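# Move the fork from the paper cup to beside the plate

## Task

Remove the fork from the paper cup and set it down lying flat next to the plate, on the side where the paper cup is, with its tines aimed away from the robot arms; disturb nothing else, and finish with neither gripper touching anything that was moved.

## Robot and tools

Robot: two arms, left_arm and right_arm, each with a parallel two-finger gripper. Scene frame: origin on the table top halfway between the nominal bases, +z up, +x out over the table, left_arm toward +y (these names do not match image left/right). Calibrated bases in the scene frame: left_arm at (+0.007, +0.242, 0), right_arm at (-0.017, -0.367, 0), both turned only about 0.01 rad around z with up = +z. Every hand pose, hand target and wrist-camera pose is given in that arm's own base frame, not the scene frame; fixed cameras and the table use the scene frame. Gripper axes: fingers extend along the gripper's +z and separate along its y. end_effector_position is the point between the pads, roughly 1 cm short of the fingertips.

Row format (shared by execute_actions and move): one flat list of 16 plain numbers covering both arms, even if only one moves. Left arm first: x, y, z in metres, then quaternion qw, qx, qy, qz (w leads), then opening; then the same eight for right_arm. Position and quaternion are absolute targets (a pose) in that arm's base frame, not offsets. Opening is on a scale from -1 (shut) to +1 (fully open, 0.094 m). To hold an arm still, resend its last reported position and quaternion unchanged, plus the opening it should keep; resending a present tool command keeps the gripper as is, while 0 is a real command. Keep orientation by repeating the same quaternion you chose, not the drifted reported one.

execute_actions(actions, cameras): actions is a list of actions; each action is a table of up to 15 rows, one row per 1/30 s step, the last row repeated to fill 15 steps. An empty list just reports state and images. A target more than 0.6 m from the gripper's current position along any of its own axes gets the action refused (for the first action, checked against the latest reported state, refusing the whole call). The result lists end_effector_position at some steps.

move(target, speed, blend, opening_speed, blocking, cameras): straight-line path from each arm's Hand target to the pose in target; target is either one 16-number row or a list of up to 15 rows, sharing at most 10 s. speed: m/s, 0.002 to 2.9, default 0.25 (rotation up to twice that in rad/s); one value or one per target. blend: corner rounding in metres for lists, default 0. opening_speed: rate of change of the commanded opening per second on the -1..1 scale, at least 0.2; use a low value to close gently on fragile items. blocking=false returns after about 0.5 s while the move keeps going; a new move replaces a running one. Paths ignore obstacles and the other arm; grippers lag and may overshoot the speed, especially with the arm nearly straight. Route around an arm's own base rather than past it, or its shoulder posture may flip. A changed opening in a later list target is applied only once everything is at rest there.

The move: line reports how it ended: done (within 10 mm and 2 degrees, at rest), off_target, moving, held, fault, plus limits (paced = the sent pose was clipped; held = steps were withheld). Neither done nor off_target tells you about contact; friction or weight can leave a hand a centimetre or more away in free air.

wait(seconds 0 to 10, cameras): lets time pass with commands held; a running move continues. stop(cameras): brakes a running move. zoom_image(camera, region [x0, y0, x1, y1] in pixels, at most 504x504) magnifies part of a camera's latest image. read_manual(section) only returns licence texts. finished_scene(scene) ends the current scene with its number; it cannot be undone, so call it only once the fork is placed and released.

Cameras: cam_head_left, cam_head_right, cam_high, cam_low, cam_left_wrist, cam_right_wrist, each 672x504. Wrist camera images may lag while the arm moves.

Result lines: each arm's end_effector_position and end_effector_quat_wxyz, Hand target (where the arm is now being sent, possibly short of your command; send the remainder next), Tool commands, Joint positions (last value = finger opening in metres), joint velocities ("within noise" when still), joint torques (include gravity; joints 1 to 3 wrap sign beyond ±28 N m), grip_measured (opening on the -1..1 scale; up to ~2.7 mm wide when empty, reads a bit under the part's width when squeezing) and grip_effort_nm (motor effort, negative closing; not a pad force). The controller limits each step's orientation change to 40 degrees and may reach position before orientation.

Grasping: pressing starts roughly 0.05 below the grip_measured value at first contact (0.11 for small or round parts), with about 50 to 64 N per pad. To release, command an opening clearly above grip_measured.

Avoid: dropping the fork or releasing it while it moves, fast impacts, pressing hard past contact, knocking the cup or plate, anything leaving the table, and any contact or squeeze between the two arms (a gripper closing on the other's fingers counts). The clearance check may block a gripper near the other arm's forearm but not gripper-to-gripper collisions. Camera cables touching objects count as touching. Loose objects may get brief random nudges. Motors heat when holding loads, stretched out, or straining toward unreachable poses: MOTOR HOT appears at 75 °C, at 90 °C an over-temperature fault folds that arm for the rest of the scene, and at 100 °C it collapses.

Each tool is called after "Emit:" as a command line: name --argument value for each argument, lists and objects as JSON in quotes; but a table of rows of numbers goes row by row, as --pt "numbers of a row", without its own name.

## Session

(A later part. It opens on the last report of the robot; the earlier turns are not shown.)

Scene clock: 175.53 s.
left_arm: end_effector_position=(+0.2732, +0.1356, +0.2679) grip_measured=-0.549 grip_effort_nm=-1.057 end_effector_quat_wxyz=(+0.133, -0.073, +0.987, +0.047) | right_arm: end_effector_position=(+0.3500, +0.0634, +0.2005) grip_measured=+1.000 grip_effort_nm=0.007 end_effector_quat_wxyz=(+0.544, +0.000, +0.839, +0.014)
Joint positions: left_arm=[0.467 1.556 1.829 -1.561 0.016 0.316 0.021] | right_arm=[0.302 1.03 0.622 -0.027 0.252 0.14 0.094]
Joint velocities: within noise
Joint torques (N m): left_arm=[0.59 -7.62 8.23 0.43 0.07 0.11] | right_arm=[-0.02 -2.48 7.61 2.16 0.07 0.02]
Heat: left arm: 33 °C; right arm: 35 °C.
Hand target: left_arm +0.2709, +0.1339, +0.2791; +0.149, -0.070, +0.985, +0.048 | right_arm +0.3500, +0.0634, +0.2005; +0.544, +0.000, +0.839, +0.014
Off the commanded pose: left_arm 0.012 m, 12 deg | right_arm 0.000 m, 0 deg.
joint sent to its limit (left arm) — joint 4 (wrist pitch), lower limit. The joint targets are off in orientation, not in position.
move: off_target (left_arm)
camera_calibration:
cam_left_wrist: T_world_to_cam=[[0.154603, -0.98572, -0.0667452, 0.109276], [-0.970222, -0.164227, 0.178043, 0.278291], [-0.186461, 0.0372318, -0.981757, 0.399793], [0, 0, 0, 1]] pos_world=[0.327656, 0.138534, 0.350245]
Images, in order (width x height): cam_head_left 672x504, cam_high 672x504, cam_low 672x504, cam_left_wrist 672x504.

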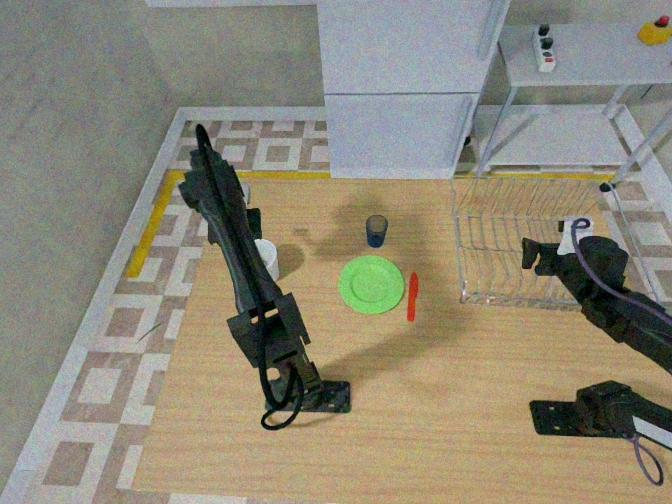

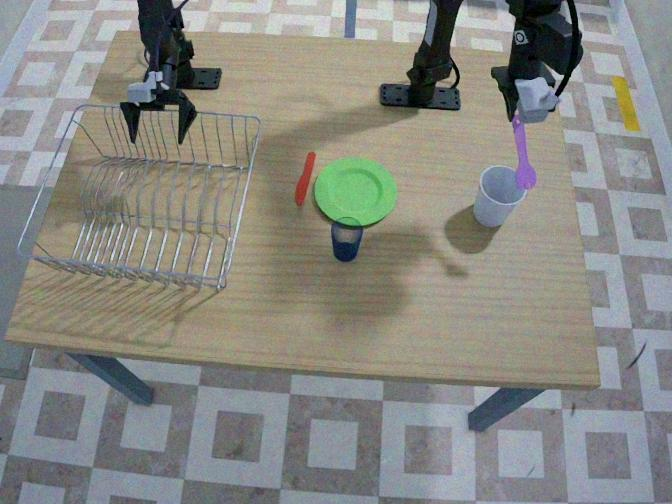

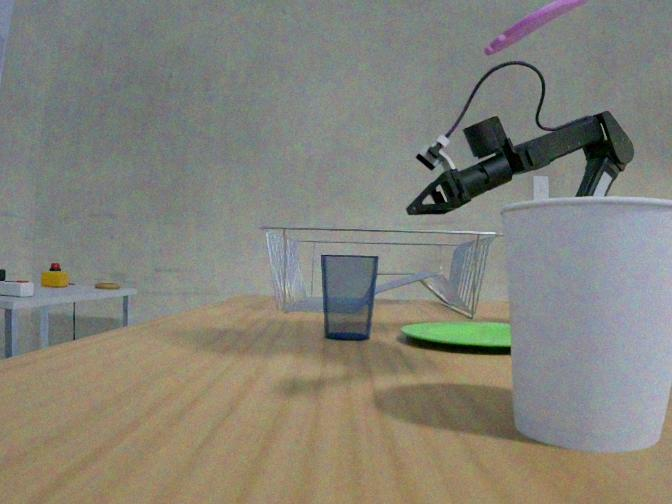

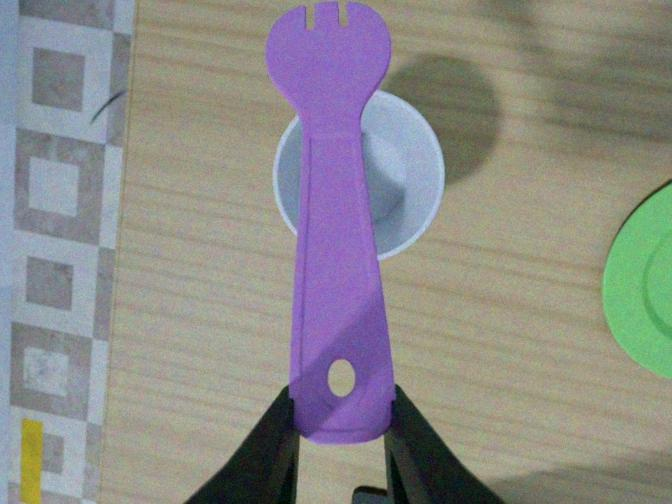

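Emit:
move --pt "0.24 0.02 0.20 0.3007 0 0.9537 0 -0.7 0.35 0.0634 0.2005 0.544 0 0.839 0.014 1" --pt "0.228 -0.02 0.05 0.3907 0.008 0.9205 -0.0034 -0.7 0.35 0.0634 0.2005 0.544 0 0.839 0.014 1" --speed 0.2 --blend 0.03 --cameras '["cam_head_left", "cam_left_wrist", "cam_high", "cam_low"]'

Scene clock: 181.07 s.
left_arm: end_effector_position=(+0.2226, -0.0210, +0.0473) grip_measured=-0.549 grip_effort_nm=-1.057 end_effector_quat_wxyz=(+0.377, +0.015, +0.926, -0.006) | right_arm: end_effector_position=(+0.3500, +0.0634, +0.2005) grip_measured=+1.000 grip_effort_nm=-0.007 end_effector_quat_wxyz=(+0.544, +0.000, +0.839, +0.014)
Joint positions: left_arm=[-0.183 0.6 0.192 -0.394 -0.106 -0.107 0.021] | right_arm=[0.302 1.03 0.622 -0.027 0.252 0.14 0.094]
Joint velocities: within noise
Joint torques (N m): left_arm=[-0.12 0.88 6.64 1.5 -0.18 -0.1] | right_arm=[-0.08 -2.43 7.77 2.13 0.08 0.02]
Heat: left arm: 34 °C; right arm: 35 °C.
Hand target: left_arm +0.2273, -0.0200, +0.0504; +0.391, +0.008, +0.921, -0.004 | right_arm +0.3500, +0.0634, +0.2005; +0.544, +0.000, +0.839, +0.014
Off the commanded pose: left_arm 0.006 m, 2 deg | right_arm 0.000 m, 0 deg.
move: done
camera_calibration:
cam_left_wrist: T_world_to_cam=[[-0.0375034, -0.999293, 0.00254373, -0.0128593], [-0.948557, 0.0347982, -0.314687, 0.265389], [0.314376, -0.0142147, -0.949192, 0.0654969], [0, 0, 0, 1]] pos_world=[0.230663, -0.0211543, 0.145716]
Images, in order (width x height): cam_head_left 672x504, cam_high 672x504, cam_low 672x504, cam_left_wrist 672x504.

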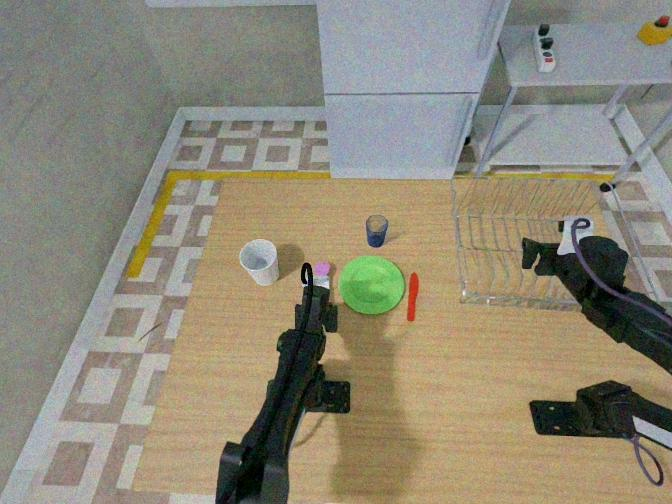

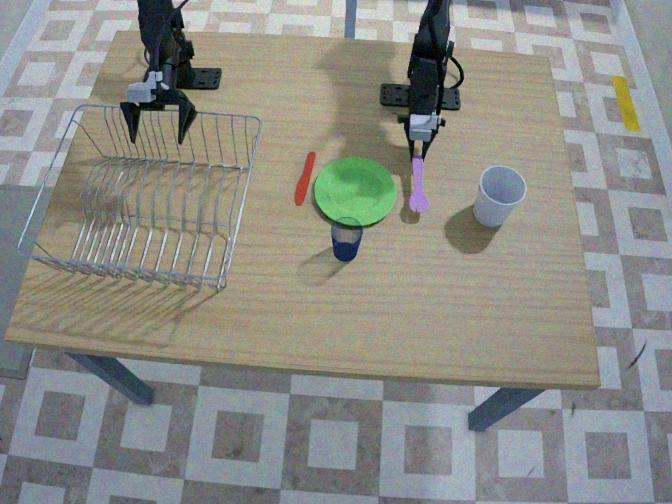

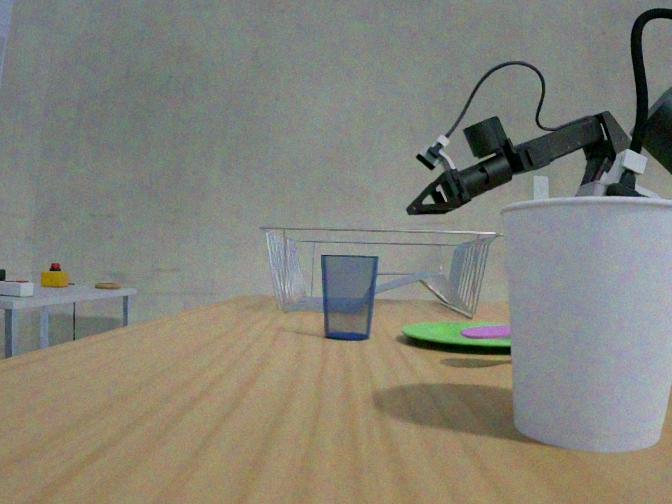

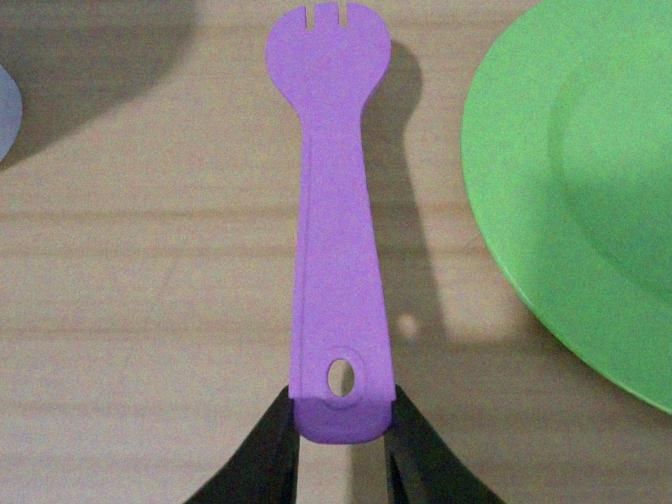

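Emit:
move --target '[0.228, -0.015, 0.023, 0.3907, 0.008, 0.9205, -0.0034, -0.7, 0.35, 0.0634, 0.2005, 0.544, 0, 0.839, 0.014, 1]' --speed 0.06 --cameras '["cam_left_wrist", "cam_high", "cam_low"]'

Emit:
zoom_image --camera "cam_low" --region '[400, 280, 520, 400]'

Scene clock: 187.77 s.
left_arm: end_effector_position=(+0.2263, -0.0141, +0.0236) grip_measured=-0.549 grip_effort_nm=-1.048 end_effector_quat_wxyz=(+0.386, +0.004, +0.923, +0.000) | right_arm: end_effector_position=(+0.3500, +0.0634, +0.2005) grip_measured=+1.000 grip_effort_nm=0.002 end_effector_quat_wxyz=(+0.544, +0.000, +0.839, +0.014)
Joint positions: left_arm=[-0.143 0.668 0.09 -0.206 -0.098 -0.094 0.021] | right_arm=[0.302 1.03 0.622 -0.027 0.252 0.14 0.094]
Joint velocities: within noise
Joint torques (N m): left_arm=[0.54 0.98 6.27 1.4 0.05 0.11] | right_arm=[-0.09 -2.26 7.57 2.14 0.07 0.03]
Heat: left arm: 34 °C; right arm: 35 °C.
Hand target: left_arm +0.2277, -0.0150, +0.0232; +0.391, +0.008, +0.920, -0.003 | right_arm +0.3500, +0.0634, +0.2005; +0.544, +0.000, +0.839, +0.014
Off the commanded pose: left_arm 0.002 m, 1 deg | right_arm 0.000 m, 0 deg.
move: done
camera_calibration:
cam_left_wrist: T_world_to_cam=[[-0.0133202, -0.999911, 0.00114453, -0.0110869], [-0.943277, 0.012186, -0.331783, 0.260056], [0.331739, -0.00549903, -0.943355, 0.0379791], [0, 0, 0, 1]] pos_world=[0.232558, -0.0140461, 0.122123]
Images, in order (width x height): cam_high 672x504, cam_low 672x504, cam_left_wrist 672x504.

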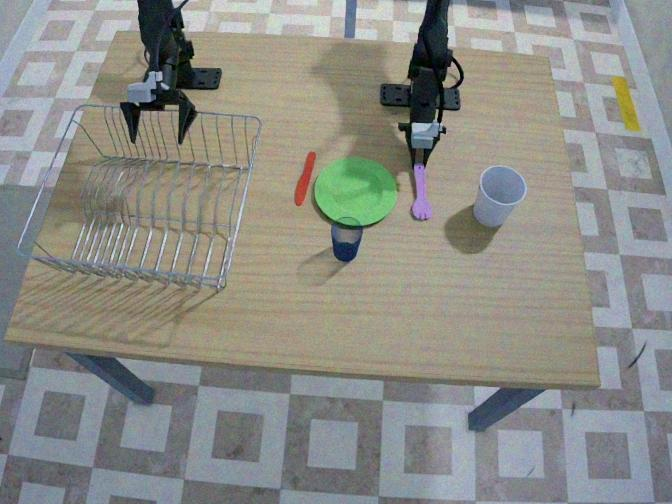

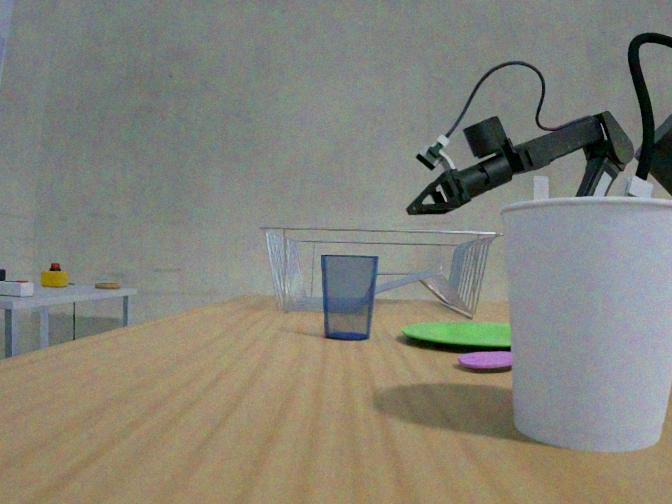

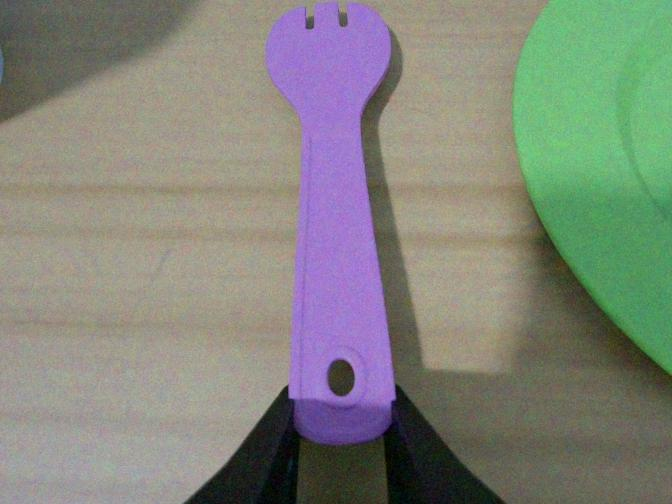

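Scaled by 4.200 from the camera's 672x504 image, which has a finer 960x720 frame.

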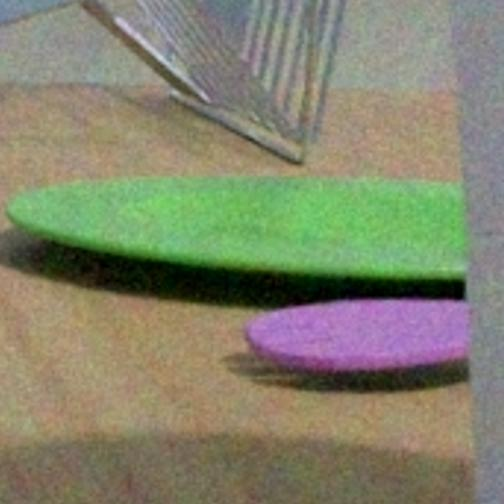

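Emit:
move --target '[0.228, -0.015, 0.015, 0.3907, 0.008, 0.9205, -0.0034, -0.7, 0.35, 0.0634, 0.2005, 0.544, 0, 0.839, 0.014, 1]' --speed 0.03 --cameras '["cam_left_wrist", "cam_low"]'

Emit:
zoom_image --camera "cam_low" --region '[400, 280, 520, 400]'

Scene clock: 191.27 s.
left_arm: end_effector_position=(+0.2323, -0.0149, +0.0233) grip_measured=-0.549 grip_effort_nm=-1.062 end_effector_quat_wxyz=(+0.401, +0.004, +0.916, -0.002) | right_arm: end_effector_position=(+0.3500, +0.0634, +0.2005) grip_measured=+1.000 grip_effort_nm=0.002 end_effector_quat_wxyz=(+0.544, +0.000, +0.839, +0.014)
Joint positions: left_arm=[-0.143 0.697 0.067 -0.12 -0.098 -0.093 0.021] | right_arm=[0.302 1.03 0.622 -0.027 0.252 0.14 0.094]
Joint velocities: within noise
Joint torques (N m): left_arm=[0.54 1.24 5.55 1.25 0.06 0.1] | right_arm=[-0.06 -2.36 7.73 2.15 0.07 0.02]
Heat: left arm: 34 °C; right arm: 35 °C.
Hand target: left_arm +0.2275, -0.0150, +0.0154; +0.391, +0.008, +0.920, -0.003 | right_arm +0.3500, +0.0634, +0.2005; +0.544, +0.000, +0.839, +0.014
Off the commanded pose: left_arm 0.009 m, 1 deg | right_arm 0.000 m, 0 deg.
move: done
camera_calibration:
cam_left_wrist: T_world_to_cam=[[-0.0138682, -0.999892, 0.00494115, -0.0118822], [-0.931706, 0.0111285, -0.363043, 0.263602], [0.362949, -0.00963845, -0.931759, 0.0280951], [0, 0, 0, 1]] pos_world=[0.235237, -0.0145436, 0.121935]
Images, in order (width x height): cam_low 672x504, cam_left_wrist 672x504.

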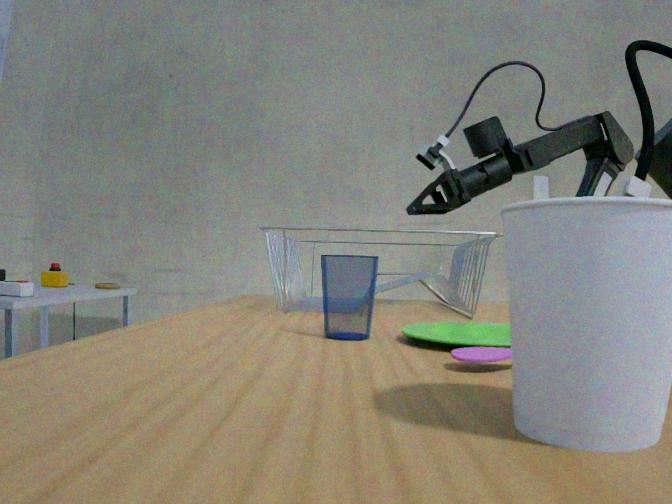

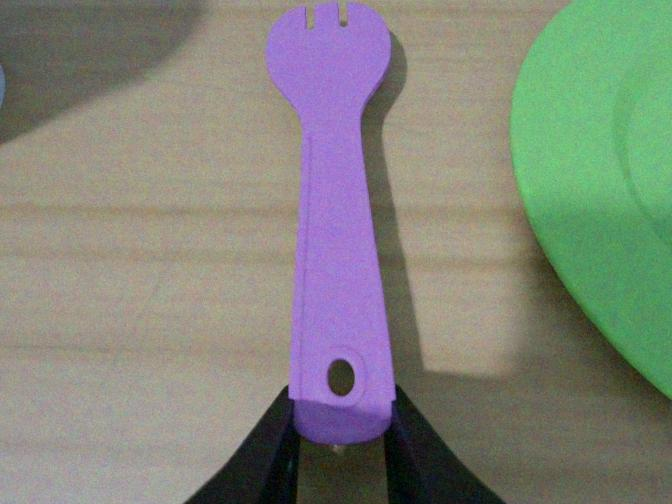

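Scaled by 4.200 from the camera's 672x504 image, which has a finer 960x720 frame.

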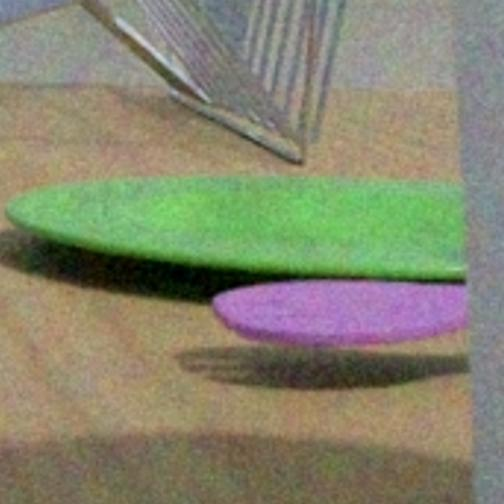

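Emit:
move --target '[0.228, -0.015, 0.024, 0.3502, 0.0082, 0.9367, -0.0031, -0.7, 0.35, 0.0634, 0.2005, 0.544, 0, 0.839, 0.014, 1]' --speed 0.03 --cameras '["cam_left_wrist", "cam_low"]'

Emit:
zoom_image --camera "cam_low" --region '[400, 280, 520, 400]'

Scene clock: 201.97 s.
left_arm: end_effector_position=(+0.2304, -0.0145, +0.0235) grip_measured=-0.549 grip_effort_nm=-1.053 end_effector_quat_wxyz=(+0.363, +0.004, +0.932, -0.001) | right_arm: end_effector_position=(+0.3500, +0.0634, +0.2005) grip_measured=+1.000 grip_effort_nm=-0.002 end_effector_quat_wxyz=(+0.544, +0.000, +0.839, +0.014)
Joint positions: left_arm=[-0.131 0.767 0.141 -0.207 -0.083 -0.09 0.021] | right_arm=[0.302 1.03 0.622 -0.027 0.252 0.14 0.094]
Joint velocities: within noise
Joint torques (N m): left_arm=[0.54 0.55 8.84 0.79 0.07 0.08] | right_arm=[-0.01 -2.35 7.62 2.13 0.04 0]
Heat: left arm: 34 °C; right arm: 35 °C.
Hand target: left_arm +0.2282, -0.0150, +0.0240; +0.351, +0.008, +0.936, -0.003 | right_arm +0.3500, +0.0634, +0.2005; +0.544, +0.000, +0.839, +0.014
Off the commanded pose: left_arm 0.003 m, 2 deg | right_arm 0.000 m, 0 deg.
move: done
camera_calibration:
cam_left_wrist: T_world_to_cam=[[-0.0141972, -0.999893, 0.00338618, -0.0114259], [-0.958613, 0.0126479, -0.284432, 0.266361], [0.284359, -0.00728418, -0.95869, 0.0477779], [0, 0, 0, 1]] pos_world=[0.241589, -0.0144455, 0.121604]
Images, in order (width x height): cam_low 672x504, cam_left_wrist 672x504.

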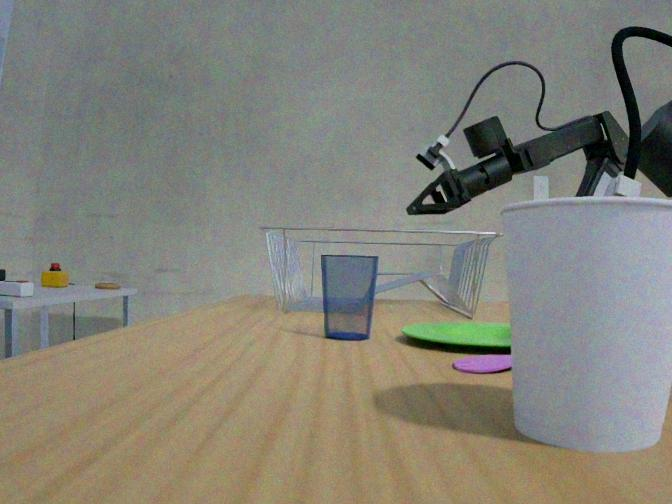

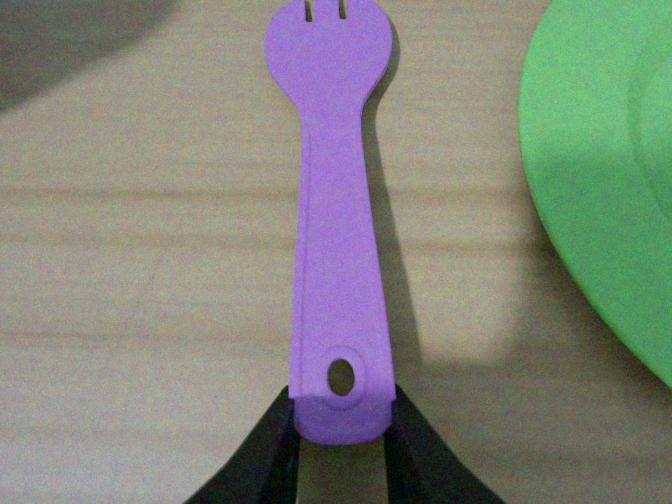

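Scaled by 4.200 from the camera's 672x504 image, which has a finer 960x720 frame.

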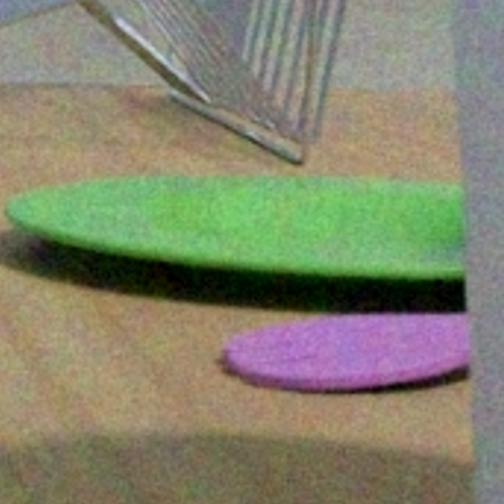

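Emit:
move --target '[0.226, -0.015, 0.014, 0.3502, 0.0082, 0.9367, -0.0031, -0.7, 0.35, 0.0634, 0.2005, 0.544, 0, 0.839, 0.014, 1]' --speed 0.02 --cameras '["cam_left_wrist", "cam_low"]'

Emit:
zoom_image --camera "cam_low" --region '[400, 280, 520, 400]'

Scene clock: 210.13 s.
left_arm: end_effector_position=(+0.2316, -0.0148, +0.0228) grip_measured=-0.549 grip_effort_nm=-1.053 end_effector_quat_wxyz=(+0.362, +0.004, +0.932, -0.002) | right_arm: end_effector_position=(+0.3500, +0.0634, +0.2005) grip_measured=+1.000 grip_effort_nm=-0.007 end_effector_quat_wxyz=(+0.544, +0.000, +0.839, +0.014)
Joint positions: left_arm=[-0.131 0.781 0.141 -0.193 -0.082 -0.09 0.021] | right_arm=[0.302 1.03 0.622 -0.027 0.252 0.14 0.094]
Joint velocities: within noise
Joint torques (N m): left_arm=[0.39 0.83 5.38 1.16 0.05 0.07] | right_arm=[-0.17 -2.43 7.62 2.14 0.08 -0.02]
Heat: left arm: 35 °C; right arm: 35 °C.
Hand target: left_arm +0.2258, -0.0150, +0.0143; +0.350, +0.008, +0.937, -0.003 | right_arm +0.3500, +0.0634, +0.2005; +0.544, +0.000, +0.839, +0.014
Off the commanded pose: left_arm 0.010 m, 2 deg | right_arm 0.000 m, 0 deg.
move: done
camera_calibration:
cam_left_wrist: T_world_to_cam=[[-0.01448, -0.999889, 0.00361416, -0.0115653], [-0.958735, 0.0128574, -0.284009, 0.267296], [0.283931, -0.00757746, -0.958815, 0.0468786], [0, 0, 0, 1]] pos_world=[0.242789, -0.0146455, 0.120904]
Images, in order (width x height): cam_low 672x504, cam_left_wrist 672x504.

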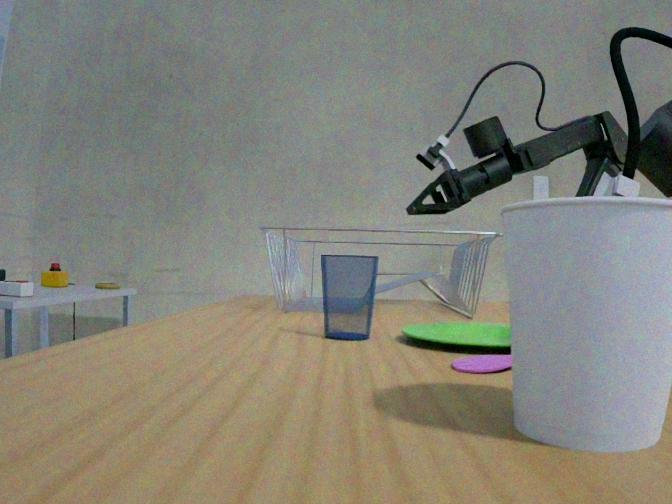

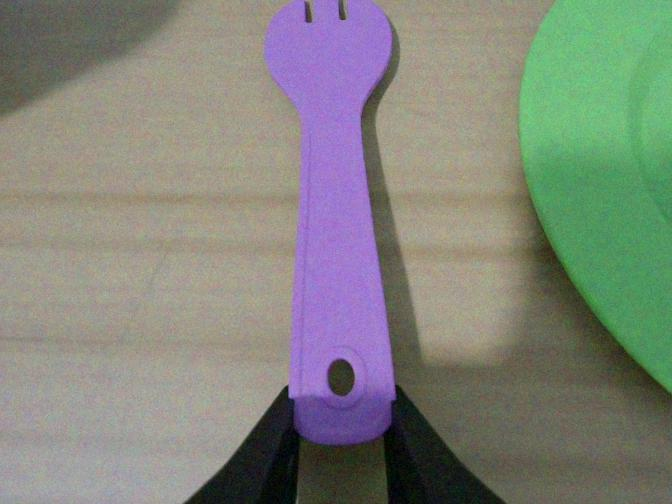

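Scaled by 4.200 from the camera's 672x504 image, which has a finer 960x720 frame.

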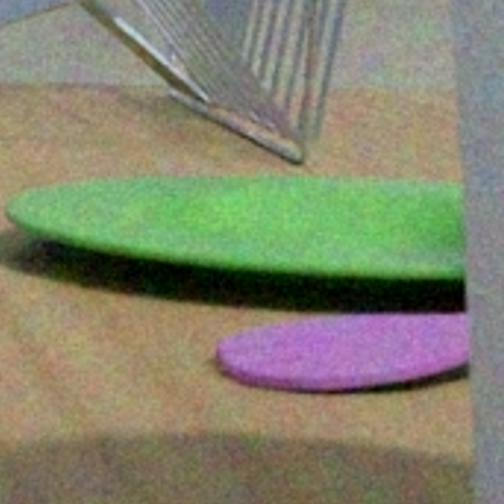

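Emit:
move --pt "0.2305 -0.0148 0.0235 0.362 0.004 0.932 -0.002 -0.7 0.35 0.0634 0.2005 0.544 0 0.839 0.014 1" --pt "0.2305 -0.0148 0.0235 0.362 0.004 0.932 -0.002 -0.3 0.35 0.0634 0.2005 0.544 0 0.839 0.014 1" --speed 0.02 --opening_speed 0.3 --cameras '["cam_left_wrist", "cam_low", "cam_high"]'

Emit:
zoom_image --camera "cam_low" --region '[400, 280, 520, 400]'

Scene clock: 217.60 s.
left_arm: end_effector_position=(+0.2320, -0.0148, +0.0237) grip_measured=-0.303 grip_effort_nm=0.125 end_effector_quat_wxyz=(+0.364, +0.004, +0.931, -0.002) | right_arm: end_effector_position=(+0.3500, +0.0634, +0.2005) grip_measured=+1.000 grip_effort_nm=-0.007 end_effector_quat_wxyz=(+0.544, +0.000, +0.839, +0.014)
Joint positions: left_arm=[-0.131 0.777 0.141 -0.193 -0.082 -0.09 0.033] | right_arm=[0.302 1.03 0.622 -0.027 0.252 0.14 0.094]
Joint velocities: within noise
Joint torques (N m): left_arm=[0.05 -0.64 7.01 1.03 -0.04 -0.01] | right_arm=[-0.05 -2.28 7.54 2.16 0.1 0.01]
Heat: left arm: 35 °C; right arm: 35 °C.
Hand target: left_arm +0.2306, -0.0148, +0.0235; +0.362, +0.004, +0.932, -0.002 | right_arm +0.3500, +0.0634, +0.2005; +0.544, +0.000, +0.839, +0.014
Off the commanded pose: left_arm 0.001 m, 0 deg | right_arm 0.000 m, 0 deg.
move: done
camera_calibration:
cam_left_wrist: T_world_to_cam=[[-0.0144656, -0.999887, 0.00409237, -0.0116299], [-0.95756, 0.0126747, -0.287956, 0.267743], [0.287871, -0.00808415, -0.957635, 0.0466361], [0, 0, 0, 1]] pos_world=[0.242786, -0.0146452, 0.121806]
Images, in order (width x height): cam_high 672x504, cam_low 672x504, cam_left_wrist 672x504.

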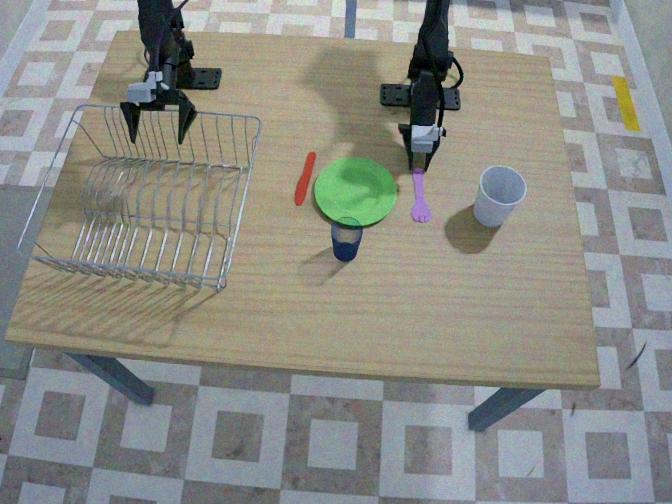

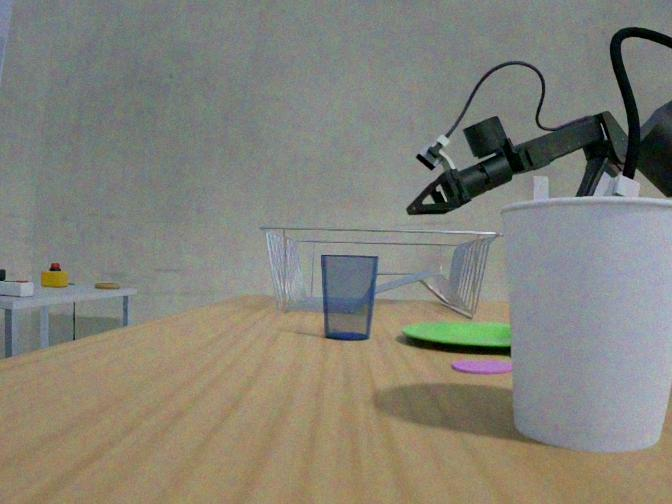

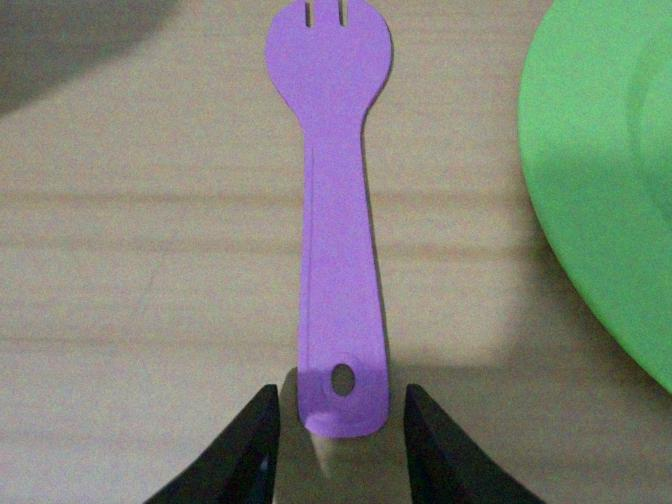

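Scaled by 4.200 from the camera's 672x504 image, which has a finer 960x720 frame.

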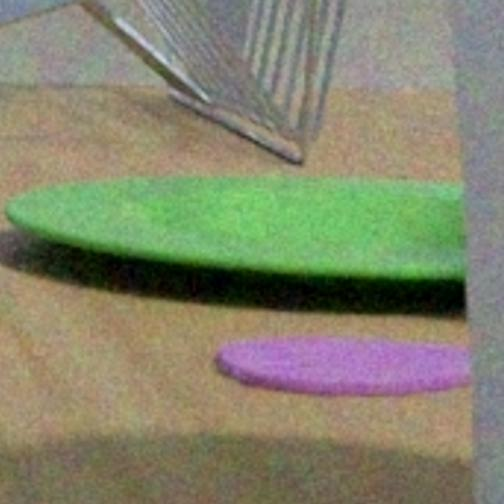

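Emit:
move --pt "0.2305 -0.0148 0.0235 0.362 0.004 0.932 -0.002 0.2 0.35 0.0634 0.2005 0.544 0 0.839 0.014 1" --pt "0.17 -0.0148 0.12 0.362 0.004 0.932 -0.002 0.2 0.35 0.0634 0.2005 0.544 0 0.839 0.014 1" --speed 0.15 --opening_speed 0.8

Emit:
zoom_image --camera "cam_low" --region '[400, 280, 520, 400]'

Scene clock: 224.13 s.
left_arm: end_effector_position=(+0.1682, -0.0162, +0.1069) grip_measured=+0.197 grip_effort_nm=0.120 end_effector_quat_wxyz=(+0.345, +0.011, +0.939, -0.002) | right_arm: end_effector_position=(+0.3500, +0.0634, +0.2005) grip_measured=+1.000 grip_effort_nm=0.002 end_effector_quat_wxyz=(+0.544, +0.000, +0.839, +0.014)
Joint positions: left_arm=[-0.279 0.359 0.465 -0.99 -0.167 -0.194 0.056] | right_arm=[0.302 1.03 0.622 -0.027 0.252 0.14 0.094]
Joint velocities: within noise
Joint torques (N m): left_arm=[-0.29 1.18 9.8 1.02 -0.23 -0.16] | right_arm=[0.01 -2.35 7.75 2.13 0.08 0.02]
Heat: left arm: 35 °C; right arm: 35 °C.
Hand target: left_arm +0.1701, -0.0149, +0.1198; +0.362, +0.004, +0.932, -0.003 | right_arm +0.3500, +0.0634, +0.2005; +0.544, +0.000, +0.839, +0.014
Off the commanded pose: left_arm 0.013 m, 2 deg | right_arm 0.000 m, 0 deg.
move: off_target (left_arm)
camera_calibration:
cam_left_wrist: T_world_to_cam=[[-0.0279189, -0.99961, 0.000371071, -0.0116133], [-0.968362, 0.026954, -0.248091, 0.228398], [0.247985, -0.00728576, -0.968737, 0.152591], [0, 0, 0, 1]] pos_world=[0.183008, -0.0166533, 0.204488]

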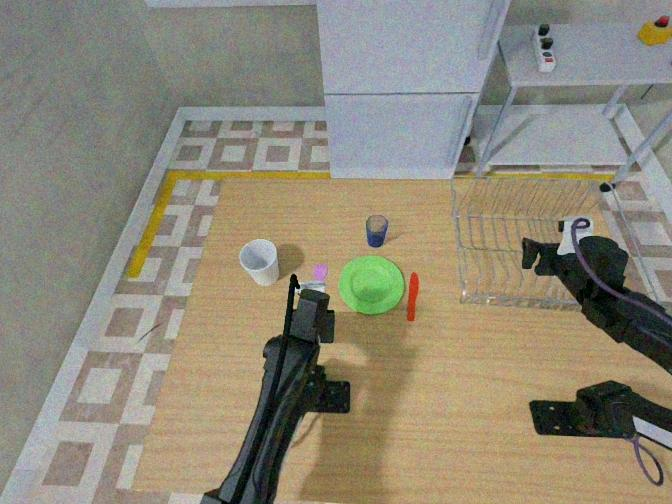

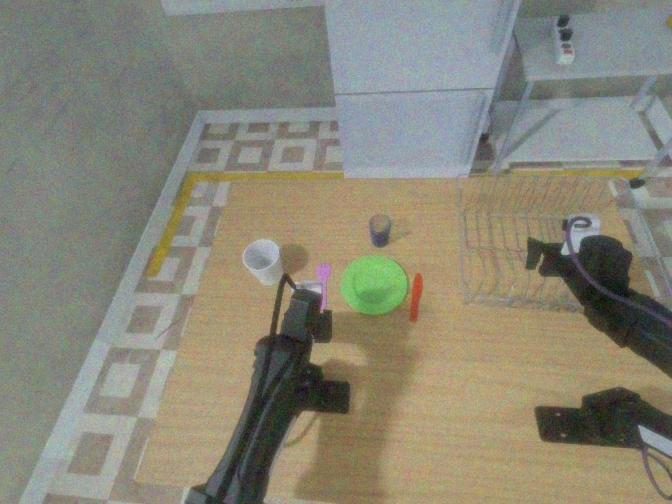

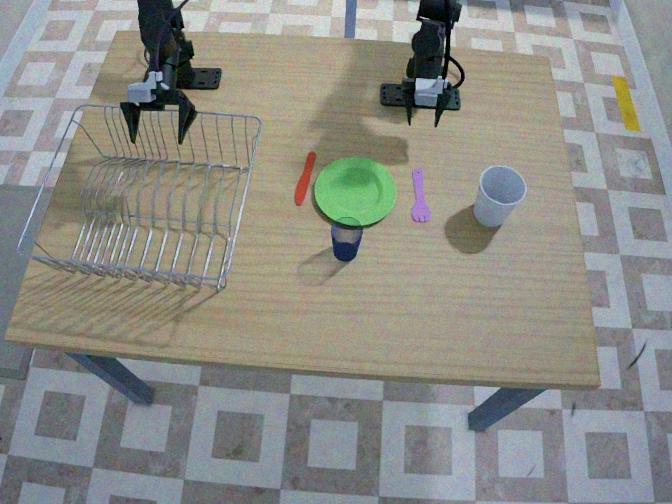

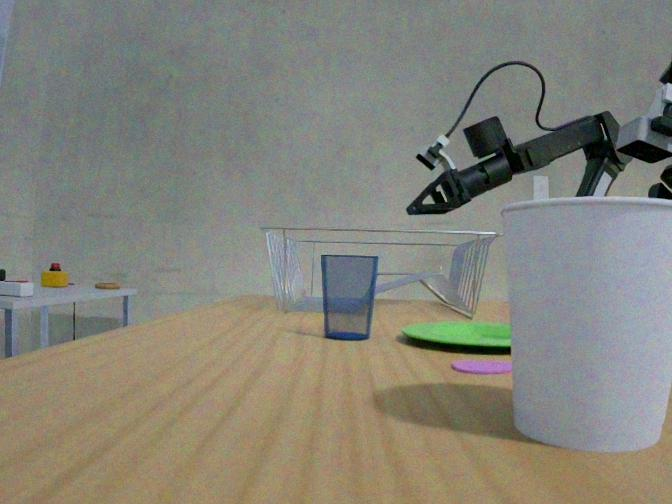

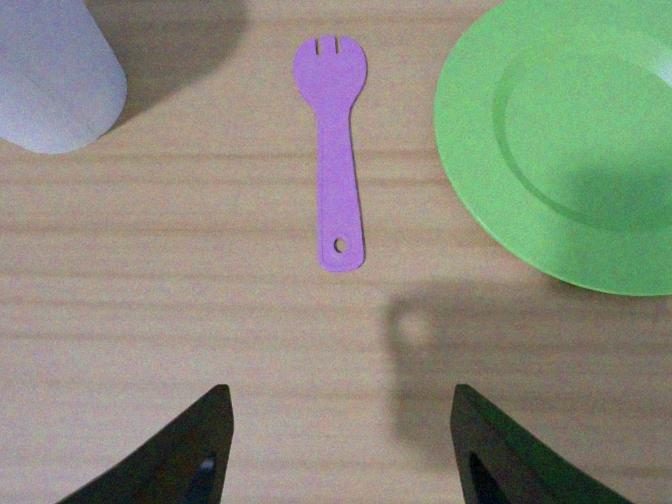

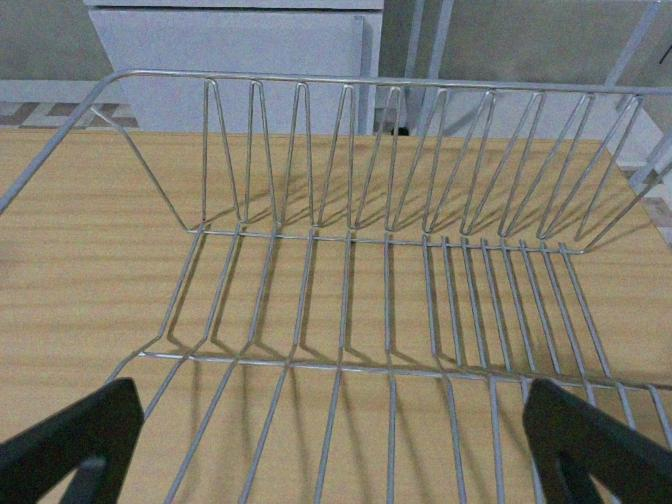

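Scaled by 4.200 from the camera's 672x504 image, which has a finer 960x720 frame.

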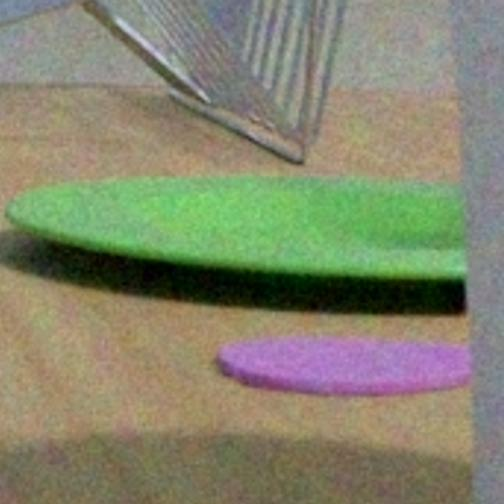

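Emit:
finished_scene --scene 1

The scene is finished: the task was done.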